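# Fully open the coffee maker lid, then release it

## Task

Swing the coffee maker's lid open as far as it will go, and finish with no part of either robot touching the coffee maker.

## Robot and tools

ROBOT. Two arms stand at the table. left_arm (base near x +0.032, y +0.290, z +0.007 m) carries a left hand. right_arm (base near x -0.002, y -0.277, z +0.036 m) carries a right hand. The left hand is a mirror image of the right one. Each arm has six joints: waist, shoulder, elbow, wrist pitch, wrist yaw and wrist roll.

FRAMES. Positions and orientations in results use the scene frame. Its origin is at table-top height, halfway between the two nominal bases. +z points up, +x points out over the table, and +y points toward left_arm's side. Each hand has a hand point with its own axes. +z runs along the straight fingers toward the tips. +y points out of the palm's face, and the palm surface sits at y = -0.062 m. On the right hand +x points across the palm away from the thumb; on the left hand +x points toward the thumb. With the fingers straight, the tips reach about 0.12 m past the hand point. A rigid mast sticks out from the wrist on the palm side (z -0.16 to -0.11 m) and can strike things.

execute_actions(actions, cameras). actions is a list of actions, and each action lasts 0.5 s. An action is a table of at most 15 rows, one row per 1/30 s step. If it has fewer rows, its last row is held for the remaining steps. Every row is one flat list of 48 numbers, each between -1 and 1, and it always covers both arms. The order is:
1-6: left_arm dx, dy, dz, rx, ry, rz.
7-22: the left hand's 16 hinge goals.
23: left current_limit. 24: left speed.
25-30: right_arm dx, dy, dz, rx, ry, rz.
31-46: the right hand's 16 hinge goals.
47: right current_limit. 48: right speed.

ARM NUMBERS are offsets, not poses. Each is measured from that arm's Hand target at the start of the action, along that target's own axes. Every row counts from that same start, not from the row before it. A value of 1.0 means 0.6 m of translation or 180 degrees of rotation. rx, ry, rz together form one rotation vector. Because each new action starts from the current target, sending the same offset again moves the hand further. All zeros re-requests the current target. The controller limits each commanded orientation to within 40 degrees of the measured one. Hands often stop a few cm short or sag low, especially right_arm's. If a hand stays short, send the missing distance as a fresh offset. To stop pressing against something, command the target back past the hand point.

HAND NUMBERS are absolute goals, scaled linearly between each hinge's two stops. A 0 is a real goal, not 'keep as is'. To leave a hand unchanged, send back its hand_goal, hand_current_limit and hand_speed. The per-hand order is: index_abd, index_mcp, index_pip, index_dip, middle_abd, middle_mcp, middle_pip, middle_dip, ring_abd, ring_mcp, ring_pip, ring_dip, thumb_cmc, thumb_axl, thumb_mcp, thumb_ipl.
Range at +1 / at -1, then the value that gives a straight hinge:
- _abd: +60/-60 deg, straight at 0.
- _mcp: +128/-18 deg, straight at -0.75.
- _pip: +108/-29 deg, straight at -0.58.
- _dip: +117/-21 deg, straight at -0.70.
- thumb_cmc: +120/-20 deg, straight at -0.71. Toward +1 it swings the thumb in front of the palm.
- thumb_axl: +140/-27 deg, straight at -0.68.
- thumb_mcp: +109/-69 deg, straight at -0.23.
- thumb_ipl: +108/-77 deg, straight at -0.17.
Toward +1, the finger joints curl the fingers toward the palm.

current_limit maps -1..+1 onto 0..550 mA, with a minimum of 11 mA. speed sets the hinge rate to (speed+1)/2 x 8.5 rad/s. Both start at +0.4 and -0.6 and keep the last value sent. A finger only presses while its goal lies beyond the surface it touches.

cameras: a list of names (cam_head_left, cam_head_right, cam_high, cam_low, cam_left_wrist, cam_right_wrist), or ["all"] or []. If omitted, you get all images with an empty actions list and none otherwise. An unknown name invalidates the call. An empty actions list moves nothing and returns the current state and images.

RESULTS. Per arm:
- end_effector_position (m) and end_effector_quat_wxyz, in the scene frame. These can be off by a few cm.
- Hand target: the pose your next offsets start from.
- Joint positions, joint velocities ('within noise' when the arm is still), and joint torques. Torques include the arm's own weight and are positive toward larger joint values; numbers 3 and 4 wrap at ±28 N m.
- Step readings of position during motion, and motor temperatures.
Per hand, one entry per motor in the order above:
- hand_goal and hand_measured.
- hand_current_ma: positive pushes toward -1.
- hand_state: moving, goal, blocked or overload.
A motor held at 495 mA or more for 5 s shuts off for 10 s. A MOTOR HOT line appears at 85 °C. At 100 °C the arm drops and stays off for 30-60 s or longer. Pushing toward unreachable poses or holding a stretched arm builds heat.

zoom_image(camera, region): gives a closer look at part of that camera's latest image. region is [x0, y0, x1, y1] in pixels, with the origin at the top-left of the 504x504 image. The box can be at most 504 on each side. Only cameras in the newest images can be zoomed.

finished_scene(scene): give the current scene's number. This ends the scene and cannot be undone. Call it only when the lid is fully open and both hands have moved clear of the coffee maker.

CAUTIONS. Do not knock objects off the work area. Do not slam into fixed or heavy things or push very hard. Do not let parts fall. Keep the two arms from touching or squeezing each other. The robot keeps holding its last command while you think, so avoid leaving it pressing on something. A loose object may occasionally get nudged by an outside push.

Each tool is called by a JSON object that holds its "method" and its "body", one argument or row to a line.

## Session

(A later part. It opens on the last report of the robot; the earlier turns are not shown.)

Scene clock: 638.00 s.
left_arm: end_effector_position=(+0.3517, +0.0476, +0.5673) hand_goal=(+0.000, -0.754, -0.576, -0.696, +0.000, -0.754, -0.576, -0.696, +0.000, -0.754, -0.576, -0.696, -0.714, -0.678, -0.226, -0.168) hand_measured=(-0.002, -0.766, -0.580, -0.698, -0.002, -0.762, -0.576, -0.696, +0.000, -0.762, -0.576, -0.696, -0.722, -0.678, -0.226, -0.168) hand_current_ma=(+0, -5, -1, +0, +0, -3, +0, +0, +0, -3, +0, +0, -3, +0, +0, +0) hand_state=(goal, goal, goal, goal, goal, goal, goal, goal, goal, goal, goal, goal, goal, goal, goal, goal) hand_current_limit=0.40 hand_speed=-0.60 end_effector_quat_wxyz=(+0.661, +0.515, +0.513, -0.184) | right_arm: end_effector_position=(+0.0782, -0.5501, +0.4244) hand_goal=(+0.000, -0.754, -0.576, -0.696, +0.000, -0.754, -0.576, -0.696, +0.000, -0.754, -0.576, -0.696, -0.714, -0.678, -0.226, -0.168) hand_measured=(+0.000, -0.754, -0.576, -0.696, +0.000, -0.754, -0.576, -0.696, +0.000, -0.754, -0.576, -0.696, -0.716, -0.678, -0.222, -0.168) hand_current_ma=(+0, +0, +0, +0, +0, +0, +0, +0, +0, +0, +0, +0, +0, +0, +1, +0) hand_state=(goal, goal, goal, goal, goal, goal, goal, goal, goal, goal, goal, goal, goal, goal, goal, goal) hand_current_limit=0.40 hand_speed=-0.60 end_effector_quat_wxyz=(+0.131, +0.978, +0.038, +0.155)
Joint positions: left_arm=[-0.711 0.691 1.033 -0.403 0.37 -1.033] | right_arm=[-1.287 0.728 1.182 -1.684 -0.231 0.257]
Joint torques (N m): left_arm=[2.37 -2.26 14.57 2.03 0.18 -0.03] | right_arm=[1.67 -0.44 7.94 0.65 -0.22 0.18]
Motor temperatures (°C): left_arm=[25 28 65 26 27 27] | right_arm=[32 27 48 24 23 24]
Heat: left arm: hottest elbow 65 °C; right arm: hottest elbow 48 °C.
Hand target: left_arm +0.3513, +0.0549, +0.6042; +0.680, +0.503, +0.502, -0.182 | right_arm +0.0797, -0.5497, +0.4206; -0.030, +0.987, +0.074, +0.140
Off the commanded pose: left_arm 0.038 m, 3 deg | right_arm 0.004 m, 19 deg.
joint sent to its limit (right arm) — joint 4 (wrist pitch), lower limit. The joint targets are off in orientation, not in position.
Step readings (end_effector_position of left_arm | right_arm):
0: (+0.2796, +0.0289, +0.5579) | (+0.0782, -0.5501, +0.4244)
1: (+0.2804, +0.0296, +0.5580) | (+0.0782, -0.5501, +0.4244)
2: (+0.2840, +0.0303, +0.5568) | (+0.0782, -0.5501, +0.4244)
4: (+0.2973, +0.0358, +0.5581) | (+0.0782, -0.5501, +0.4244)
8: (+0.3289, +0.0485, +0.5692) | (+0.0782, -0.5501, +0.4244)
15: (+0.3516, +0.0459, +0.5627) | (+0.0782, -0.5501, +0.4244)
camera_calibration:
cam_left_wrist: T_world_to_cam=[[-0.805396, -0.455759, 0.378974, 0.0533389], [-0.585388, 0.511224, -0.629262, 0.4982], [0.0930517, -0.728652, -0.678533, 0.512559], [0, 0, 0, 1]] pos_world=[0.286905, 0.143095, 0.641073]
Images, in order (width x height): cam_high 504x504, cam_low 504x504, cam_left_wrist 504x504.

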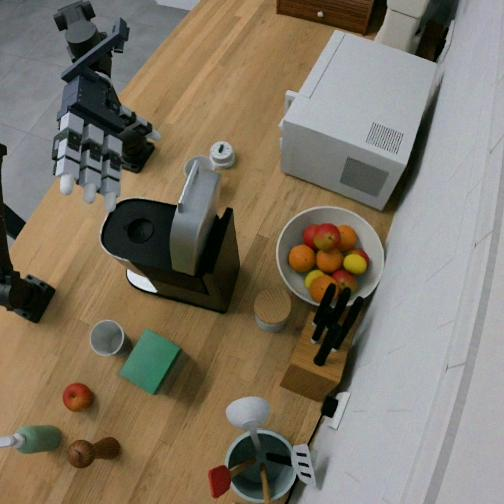

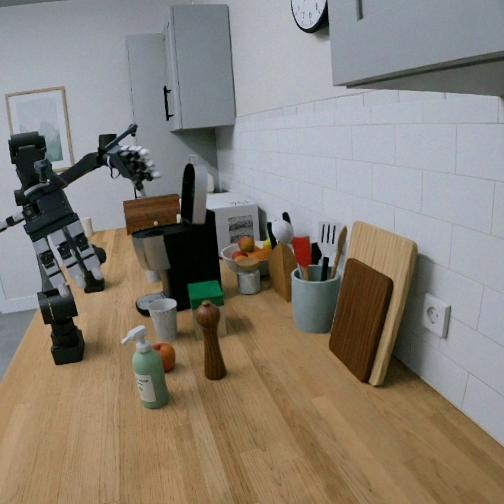

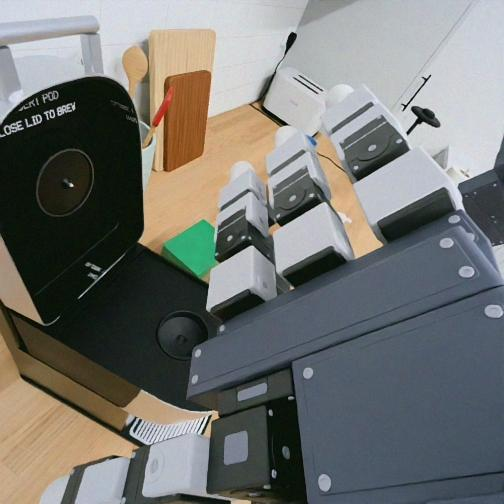

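{"method": "execute_actions", "body": {
  "actions": [
    [[0.05,0.052,0.04,0,0,0,0,-0.754,-0.576,-0.696,0,-0.754,-0.576,-0.696,0,-0.754,-0.576,-0.696,-0.714,-0.678,-0.226,-0.168,0.4,-0.6,0,0,0,0,0,0,0,-0.754,-0.576,-0.696,0,-0.754,-0.576,-0.696,0,-0.754,-0.576,-0.696,-0.714,-0.678,-0.226,-0.168,0.4,-0.6]]
  ],
  "cameras": ["cam_low","cam_left_wrist","cam_high"]
}}

{"method": "zoom_image", "body": {
  "camera": "cam_low",
  "region": [60, 130, 230, 300]
}}

Scene clock: 658.97 s.
left_arm: end_effector_position=(+0.4024, +0.0494, +0.5477) hand_goal=(+0.000, -0.754, -0.576, -0.696, +0.000, -0.754, -0.576, -0.696, +0.000, -0.754, -0.576, -0.696, -0.714, -0.678, -0.226, -0.168) hand_measured=(-0.002, -0.762, -0.580, -0.698, -0.002, -0.762, -0.576, -0.696, -0.002, -0.762, -0.576, -0.696, -0.722, -0.678, -0.226, -0.168) hand_current_ma=(+0, -3, -1, +0, +0, -2, +0, +0, +0, -2, +0, +0, -2, +0, +0, +0) hand_state=(goal, goal, goal, goal, goal, goal, goal, goal, goal, goal, goal, goal, goal, goal, goal, goal) hand_current_limit=0.40 hand_speed=-0.60 end_effector_quat_wxyz=(+0.651, +0.514, +0.526, -0.187) | right_arm: end_effector_position=(+0.0782, -0.5501, +0.4244) hand_goal=(+0.000, -0.754, -0.576, -0.696, +0.000, -0.754, -0.576, -0.696, +0.000, -0.754, -0.576, -0.696, -0.714, -0.678, -0.226, -0.168) hand_measured=(+0.000, -0.754, -0.576, -0.696, +0.000, -0.754, -0.576, -0.696, +0.000, -0.754, -0.576, -0.696, -0.716, -0.678, -0.222, -0.168) hand_current_ma=(+0, +0, +0, +0, +0, +0, +0, +0, +0, +0, +0, +0, +0, +0, +1, +0) hand_state=(goal, goal, goal, goal, goal, goal, goal, goal, goal, goal, goal, goal, goal, goal, goal, goal) hand_current_limit=0.40 hand_speed=-0.60 end_effector_quat_wxyz=(+0.131, +0.978, +0.038, +0.155)
Joint positions: left_arm=[-0.58 0.788 1.037 -0.341 0.494 -1.033] | right_arm=[-1.287 0.728 1.182 -1.684 -0.231 0.257]
Joint torques (N m): left_arm=[1.96 -4.72 14.6 2.86 0.3 -0.02] | right_arm=[1.73 -0.5 7.94 0.65 -0.23 0.17]
Motor temperatures (°C): left_arm=[25 28 68 26 27 27] | right_arm=[32 27 47 24 23 24]
Heat: left arm: hottest elbow 68 °C; right arm: hottest elbow 47 °C.
Hand target: left_arm +0.3996, +0.0552, +0.5937; +0.680, +0.503, +0.502, -0.182 | right_arm +0.0797, -0.5497, +0.4206; -0.030, +0.987, +0.074, +0.140
Off the commanded pose: left_arm 0.047 m, 5 deg | right_arm 0.004 m, 19 deg.
joint sent to its limit (right arm) — joint 4 (wrist pitch), lower limit. The joint targets are off in orientation, not in position.
Step readings (end_effector_position of left_arm | right_arm):
0: (+0.3517, +0.0476, +0.5672) | (+0.0782, -0.5501, +0.4244)
1: (+0.3517, +0.0475, +0.5672) | (+0.0782, -0.5501, +0.4244)
2: (+0.3526, +0.0465, +0.5666) | (+0.0782, -0.5501, +0.4244)
4: (+0.3582, +0.0455, +0.5665) | (+0.0782, -0.5501, +0.4244)
8: (+0.3863, +0.0534, +0.5594) | (+0.0782, -0.5501, +0.4244)
15: (+0.4026, +0.0496, +0.5458) | (+0.0782, -0.5501, +0.4244)
camera_calibration:
cam_left_wrist: T_world_to_cam=[[-0.790233, -0.465176, 0.398927, 0.085832], [-0.607957, 0.513377, -0.605667, 0.510635], [0.0769418, -0.721149, -0.688495, 0.507396], [0, 0, 0, 1]] pos_world=[0.339231, 0.143687, 0.624373]
Images, in order (width x height): cam_high 504x504, cam_low 504x504, cam_left_wrist 504x504.

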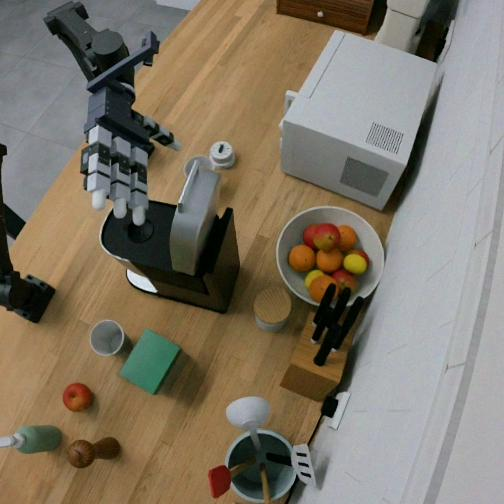

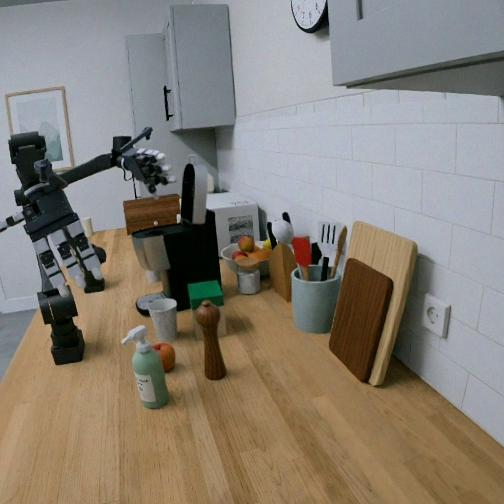

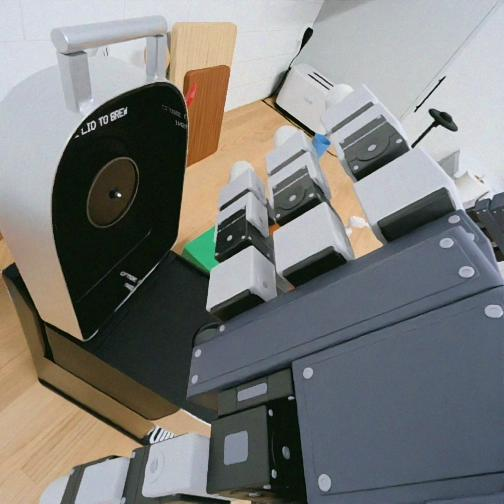

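Scaled by 2.965.

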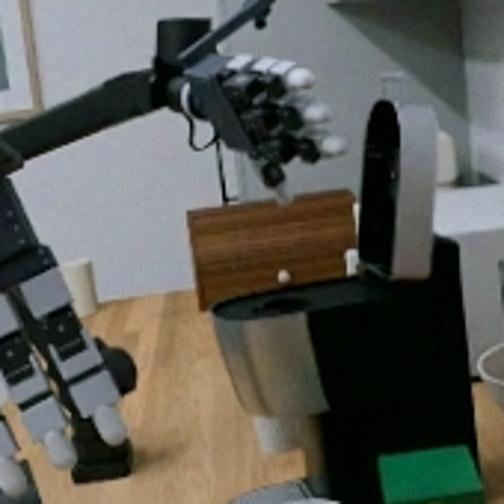

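{"method": "execute_actions", "body": {
  "actions": [
    [[0.06,0.062,0.048,0,0,0,0,-0.754,-0.576,-0.696,0,-0.754,-0.576,-0.696,0,-0.754,-0.576,-0.696,-0.714,-0.678,-0.226,-0.168,0.4,-0.6,0,0,0,0,0,0,0,-0.754,-0.576,-0.696,0,-0.754,-0.576,-0.696,0,-0.754,-0.576,-0.696,-0.714,-0.678,-0.226,-0.168,0.4,-0.6]],
    [[0.03,0.031,0.024,0,0,0,0,-0.754,-0.576,-0.696,0,-0.754,-0.576,-0.696,0,-0.754,-0.576,-0.696,-0.714,-0.678,-0.226,-0.168,0.4,-0.6,0,0,0,0,0,0,0,-0.754,-0.576,-0.696,0,-0.754,-0.576,-0.696,0,-0.754,-0.576,-0.696,-0.714,-0.678,-0.226,-0.168,0.4,-0.6]]
  ],
  "cameras": ["cam_low","cam_left_wrist","cam_high"]
}}

{"method": "zoom_image", "body": {
  "camera": "cam_low",
  "region": [60, 130, 230, 300]
}}

Scene clock: 668.30 s.
left_arm: end_effector_position=(+0.4734, +0.0532, +0.5409) hand_goal=(+0.000, -0.754, -0.576, -0.696, +0.000, -0.754, -0.576, -0.696, +0.000, -0.754, -0.576, -0.696, -0.714, -0.678, -0.226, -0.168) hand_measured=(+0.022, -0.786, -0.590, -0.702, -0.002, -0.760, -0.576, -0.696, -0.002, -0.760, -0.576, -0.696, -0.722, -0.678, -0.226, -0.168) hand_current_ma=(+10, -29, -7, -2, +0, -2, +0, +0, +0, -2, +0, +0, -2, +0, +0, +0) hand_state=(blocked, blocked, goal, goal, goal, goal, goal, goal, goal, goal, goal, goal, goal, goal, goal, goal) hand_current_limit=0.40 hand_speed=-0.60 end_effector_quat_wxyz=(+0.660, +0.511, +0.516, -0.193) | right_arm: end_effector_position=(+0.0782, -0.5501, +0.4244) hand_goal=(+0.000, -0.754, -0.576, -0.696, +0.000, -0.754, -0.576, -0.696, +0.000, -0.754, -0.576, -0.696, -0.714, -0.678, -0.226, -0.168) hand_measured=(+0.000, -0.754, -0.576, -0.696, +0.000, -0.754, -0.576, -0.696, +0.000, -0.754, -0.576, -0.696, -0.716, -0.678, -0.222, -0.168) hand_current_ma=(+0, +0, +0, +0, +0, +0, +0, +0, +0, +0, +0, +0, +0, +0, +1, +0) hand_state=(goal, goal, goal, goal, goal, goal, goal, goal, goal, goal, goal, goal, goal, goal, goal, goal) hand_current_limit=0.40 hand_speed=-0.60 end_effector_quat_wxyz=(+0.131, +0.978, +0.038, +0.155)
Joint positions: left_arm=[-0.441 0.947 1.078 -0.197 0.645 -1.034] | right_arm=[-1.287 0.728 1.182 -1.684 -0.231 0.257]
Joint torques (N m): left_arm=[2.43 -4.07 14.97 2.92 0.04 0.02] | right_arm=[1.67 -0.44 7.94 0.64 -0.23 0.17]
Motor temperatures (°C): left_arm=[25 28 66 26 27 27] | right_arm=[31 27 46 24 23 24]
Heat: left arm: hottest elbow 66 °C; right arm: hottest elbow 46 °C.
Hand target: left_arm +0.4863, +0.0557, +0.5747; +0.680, +0.503, +0.502, -0.182 | right_arm +0.0797, -0.5497, +0.4206; -0.030, +0.987, +0.074, +0.140
Off the commanded pose: left_arm 0.036 m, 3 deg | right_arm 0.004 m, 19 deg.
joint sent to its limit (right arm) — joint 4 (wrist pitch), lower limit. The joint targets are off in orientation, not in position.
Step readings (end_effector_position of left_arm | right_arm):
0: (+0.4024, +0.0494, +0.5477) | (+0.0782, -0.5501, +0.4244)
1: (+0.4022, +0.0491, +0.5480) | (+0.0782, -0.5501, +0.4244)
2: (+0.4033, +0.0486, +0.5489) | (+0.0782, -0.5501, +0.4244)
4: (+0.4084, +0.0470, +0.5525) | (+0.0782, -0.5501, +0.4244)
8: (+0.4380, +0.0550, +0.5498) | (+0.0782, -0.5501, +0.4244)
15: (+0.4591, +0.0521, +0.5305) | (+0.0782, -0.5501, +0.4244)
16: (+0.4590, +0.0520, +0.5308) | (+0.0782, -0.5501, +0.4244)
17: (+0.4587, +0.0514, +0.5321) | (+0.0782, -0.5501, +0.4244)
19: (+0.4599, +0.0508, +0.5364) | (+0.0782, -0.5501, +0.4244)
23: (+0.4701, +0.0517, +0.5409) | (+0.0782, -0.5501, +0.4244)
30: (+0.4734, +0.0532, +0.5409) | (+0.0782, -0.5501, +0.4244)
camera_calibration:
cam_left_wrist: T_world_to_cam=[[-0.801519, -0.447295, 0.396857, 0.151857], [-0.592634, 0.505742, -0.626905, 0.55238], [0.0797047, -0.737667, -0.670444, 0.489848], [0, 0, 0, 1]] pos_world=[0.410032, 0.149909, 0.61444]
Images, in order (width x height): cam_high 504x504, cam_low 504x504, cam_left_wrist 504x504.

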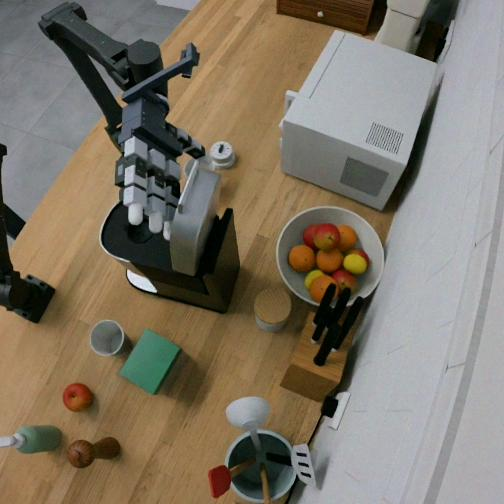

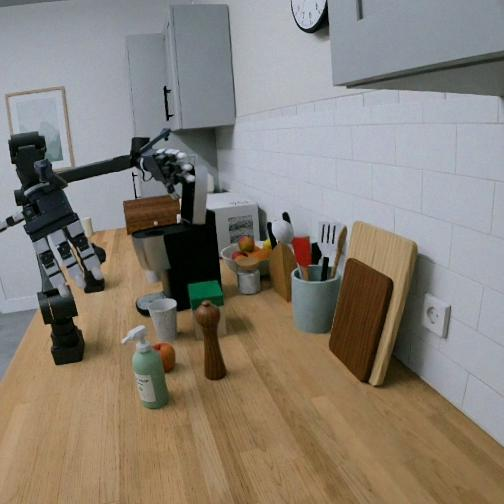

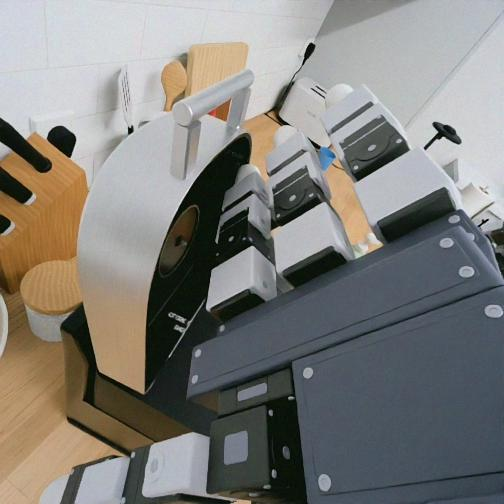

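Scaled by 2.965.

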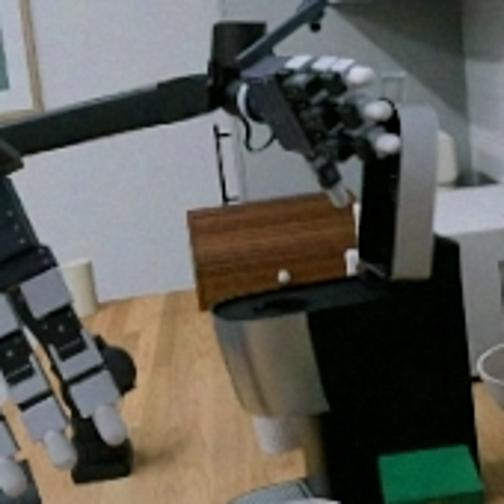

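{"method": "execute_actions", "body": {
  "actions": [
    [[0.03,0.031,0.024,0,0,0,0,-0.754,-0.576,-0.696,0,-0.754,-0.576,-0.696,0,-0.754,-0.576,-0.696,-0.714,-0.678,-0.226,-0.168,0.4,-0.6,0,0,0,0,0,0,0,-0.754,-0.576,-0.696,0,-0.754,-0.576,-0.696,0,-0.754,-0.576,-0.696,-0.714,-0.678,-0.226,-0.168,0.4,-0.6]]
  ],
  "cameras": ["cam_low","cam_high"]
}}

{"method": "zoom_image", "body": {
  "camera": "cam_low",
  "region": [60, 130, 230, 300]
}}

Scene clock: 674.80 s.
left_arm: end_effector_position=(+0.4987, +0.0514, +0.5370) hand_goal=(+0.000, -0.754, -0.576, -0.696, +0.000, -0.754, -0.576, -0.696, +0.000, -0.754, -0.576, -0.696, -0.714, -0.678, -0.226, -0.168) hand_measured=(+0.018, -0.810, -0.606, -0.712, +0.012, -0.772, -0.582, -0.698, -0.002, -0.760, -0.576, -0.696, -0.722, -0.678, -0.226, -0.168) hand_current_ma=(+8, -79, -23, -8, +4, -10, -2, +0, +0, -2, +0, +0, -2, +0, +0, +0) hand_state=(goal, blocked, blocked, goal, goal, goal, goal, goal, goal, goal, goal, goal, goal, goal, goal, goal) hand_current_limit=0.40 hand_speed=-0.60 end_effector_quat_wxyz=(+0.661, +0.512, +0.512, -0.198) | right_arm: end_effector_position=(+0.0782, -0.5501, +0.4244) hand_goal=(+0.000, -0.754, -0.576, -0.696, +0.000, -0.754, -0.576, -0.696, +0.000, -0.754, -0.576, -0.696, -0.714, -0.678, -0.226, -0.168) hand_measured=(+0.000, -0.754, -0.576, -0.696, +0.000, -0.754, -0.576, -0.696, +0.000, -0.754, -0.576, -0.696, -0.716, -0.678, -0.222, -0.168) hand_current_ma=(+0, +0, +0, +0, +0, +0, +0, +0, +0, +0, +0, +0, +0, +0, +1, +0) hand_state=(goal, goal, goal, goal, goal, goal, goal, goal, goal, goal, goal, goal, goal, goal, goal, goal) hand_current_limit=0.40 hand_speed=-0.60 end_effector_quat_wxyz=(+0.131, +0.978, +0.038, +0.155)
Joint positions: left_arm=[-0.408 1.012 1.103 -0.153 0.69 -1.037] | right_arm=[-1.287 0.728 1.182 -1.684 -0.231 0.257]
Joint torques (N m): left_arm=[2.49 -4.48 14.95 2.77 -0.46 0.03] | right_arm=[1.67 -0.44 7.94 0.65 -0.22 0.17]
Motor temperatures (°C): left_arm=[25 28 67 26 27 27] | right_arm=[31 27 46 24 23 24]
Heat: left arm: hottest elbow 67 °C; right arm: hottest elbow 46 °C.
Hand target: left_arm +0.5152, +0.0557, +0.5683; +0.680, +0.503, +0.502, -0.182 | right_arm +0.0797, -0.5497, +0.4206; -0.030, +0.987, +0.074, +0.140
Off the commanded pose: left_arm 0.036 m, 3 deg | right_arm 0.004 m, 19 deg.
joint sent to its limit (right arm) — joint 4 (wrist pitch), lower limit. The joint targets are off in orientation, not in position.
Step readings (end_effector_position of left_arm | right_arm):
0: (+0.4734, +0.0532, +0.5409) | (+0.0782, -0.5501, +0.4244)
1: (+0.4734, +0.0530, +0.5408) | (+0.0782, -0.5501, +0.4244)
2: (+0.4743, +0.0527, +0.5410) | (+0.0782, -0.5501, +0.4244)
4: (+0.4782, +0.0525, +0.5416) | (+0.0782, -0.5501, +0.4244)
8: (+0.4911, +0.0518, +0.5413) | (+0.0782, -0.5501, +0.4244)
15: (+0.4987, +0.0514, +0.5370) | (+0.0782, -0.5501, +0.4244)
Images, in order (width x height): cam_high 504x504, cam_low 504x504.

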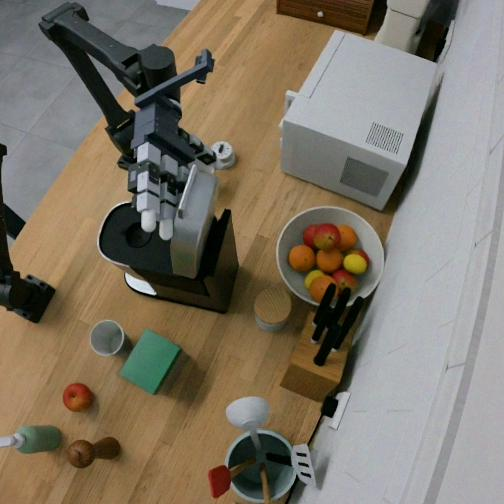

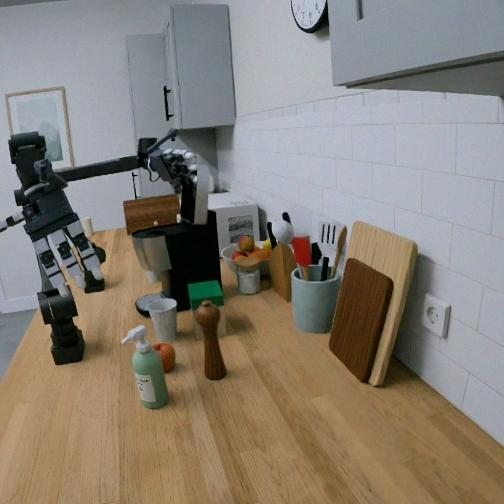

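Scaled by 2.965.

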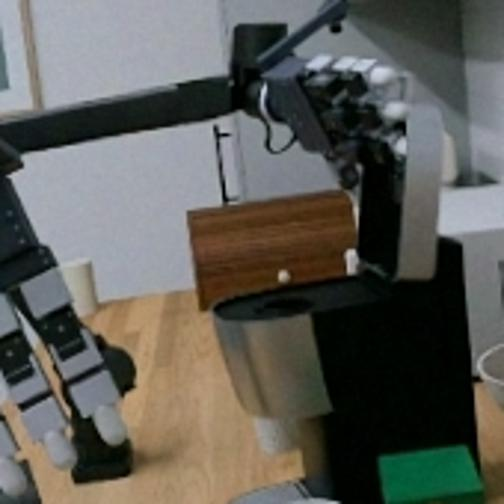

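{"method": "execute_actions", "body": {
  "actions": [
    [[-0.06,-0.06,-0.067,0,0,0,0,-0.754,-0.576,-0.696,0,-0.754,-0.576,-0.696,0,-0.754,-0.576,-0.696,-0.714,-0.678,-0.226,-0.168,0.4,-0.6,0,0,0,0,0,0,0,-0.754,-0.576,-0.696,0,-0.754,-0.576,-0.696,0,-0.754,-0.576,-0.696,-0.714,-0.678,-0.226,-0.168,0.4,-0.6]],
    [[-0.1,-0.09,-0.1,0,0,0,0,-0.754,-0.576,-0.696,0,-0.754,-0.576,-0.696,0,-0.754,-0.576,-0.696,-0.714,-0.678,-0.226,-0.168,0.4,-0.6,0,0,0,0,0,0,0,-0.754,-0.576,-0.696,0,-0.754,-0.576,-0.696,0,-0.754,-0.576,-0.696,-0.714,-0.678,-0.226,-0.168,0.4,-0.6]]
  ],
  "cameras": ["cam_low","cam_high"]
}}

{"method": "zoom_image", "body": {
  "camera": "cam_low",
  "region": [60, 130, 230, 300]
}}

Scene clock: 687.27 s.
left_arm: end_effector_position=(+0.3593, +0.0832, +0.6030) hand_goal=(+0.000, -0.754, -0.576, -0.696, +0.000, -0.754, -0.576, -0.696, +0.000, -0.754, -0.576, -0.696, -0.714, -0.678, -0.226, -0.168) hand_measured=(-0.010, -0.762, -0.580, -0.698, -0.002, -0.762, -0.580, -0.698, -0.002, -0.760, -0.576, -0.696, -0.720, -0.678, -0.226, -0.168) hand_current_ma=(-3, -3, -1, +0, +0, -2, -1, +0, +0, -1, +0, +0, -2, +0, +0, +0) hand_state=(goal, goal, goal, goal, goal, goal, goal, goal, goal, goal, goal, goal, goal, goal, goal, goal) hand_current_limit=0.40 hand_speed=-0.60 end_effector_quat_wxyz=(+0.680, +0.500, +0.505, -0.178) | right_arm: end_effector_position=(+0.0782, -0.5501, +0.4244) hand_goal=(+0.000, -0.754, -0.576, -0.696, +0.000, -0.754, -0.576, -0.696, +0.000, -0.754, -0.576, -0.696, -0.714, -0.678, -0.226, -0.168) hand_measured=(+0.000, -0.754, -0.576, -0.696, +0.000, -0.754, -0.576, -0.696, +0.000, -0.754, -0.576, -0.696, -0.716, -0.678, -0.222, -0.168) hand_current_ma=(+0, +0, +0, +0, +0, +0, +0, +0, +0, +0, +0, +0, +0, +0, +1, +0) hand_state=(goal, goal, goal, goal, goal, goal, goal, goal, goal, goal, goal, goal, goal, goal, goal, goal) hand_current_limit=0.40 hand_speed=-0.60 end_effector_quat_wxyz=(+0.131, +0.978, +0.038, +0.155)
Joint positions: left_arm=[-0.566 0.68 1.096 -0.429 0.493 -1.04] | right_arm=[-1.287 0.728 1.182 -1.684 -0.231 0.257]
Joint torques (N m): left_arm=[0.03 -2.08 10.26 1.98 -0.06 0.05] | right_arm=[1.67 -0.44 7.94 0.65 -0.23 0.17]
Motor temperatures (°C): left_arm=[25 28 63 26 27 27] | right_arm=[31 27 45 24 23 24]
Heat: left arm: hottest elbow 63 °C; right arm: hottest elbow 45 °C.
Hand target: left_arm +0.3562, +0.0793, +0.6071; +0.680, +0.503, +0.502, -0.182 | right_arm +0.0797, -0.5497, +0.4206; -0.030, +0.987, +0.074, +0.140
Off the commanded pose: left_arm 0.006 m, 1 deg | right_arm 0.004 m, 19 deg.
joint sent to its limit (right arm) — joint 4 (wrist pitch), lower limit. The joint targets are off in orientation, not in position.
Step readings (end_effector_position of left_arm | right_arm):
0: (+0.4988, +0.0514, +0.5370) | (+0.0782, -0.5501, +0.4244)
1: (+0.4988, +0.0514, +0.5370) | (+0.0782, -0.5501, +0.4244)
2: (+0.4981, +0.0526, +0.5380) | (+0.0782, -0.5501, +0.4244)
4: (+0.4942, +0.0569, +0.5406) | (+0.0782, -0.5501, +0.4244)
8: (+0.4749, +0.0665, +0.5582) | (+0.0782, -0.5501, +0.4244)
15: (+0.4569, +0.0725, +0.5734) | (+0.0782, -0.5501, +0.4244)
16: (+0.4568, +0.0723, +0.5729) | (+0.0782, -0.5501, +0.4244)
17: (+0.4551, +0.0729, +0.5712) | (+0.0782, -0.5501, +0.4244)
19: (+0.4448, +0.0743, +0.5681) | (+0.0782, -0.5501, +0.4244)
23: (+0.3976, +0.0770, +0.5874) | (+0.0782, -0.5501, +0.4244)
30: (+0.3486, +0.0902, +0.6169) | (+0.0782, -0.5501, +0.4244)
Images, in order (width x height): cam_high 504x504, cam_low 504x504.

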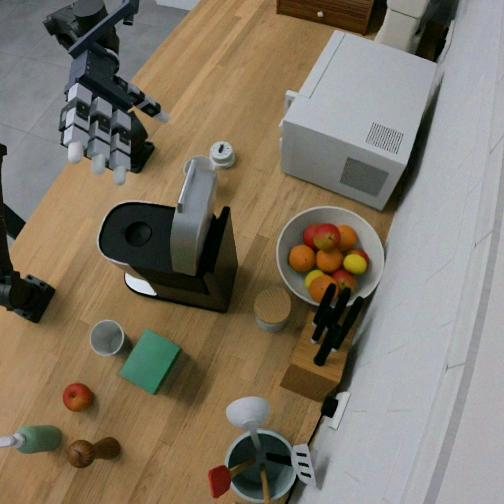

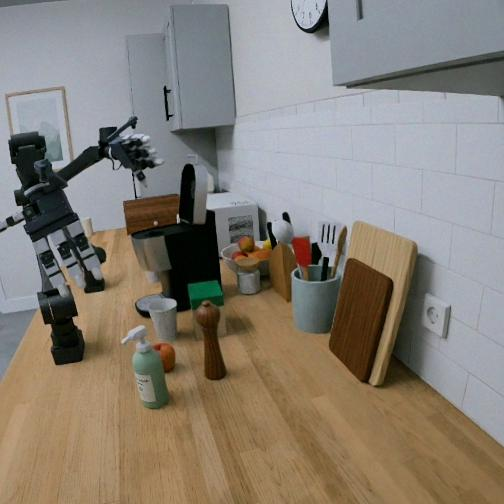

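Scaled by 2.965.

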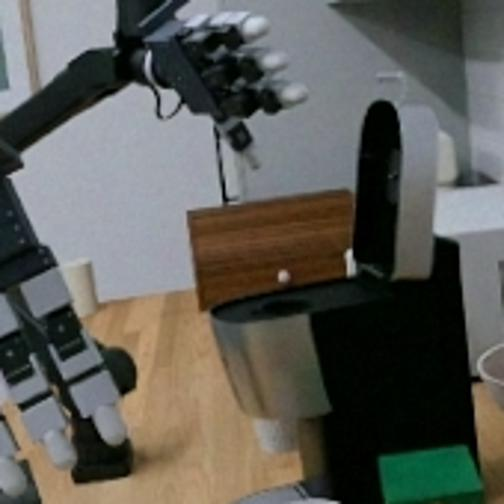

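{"method": "finished_scene", "body": {
  "scene": 1
}}

The scene is finished: the task was done.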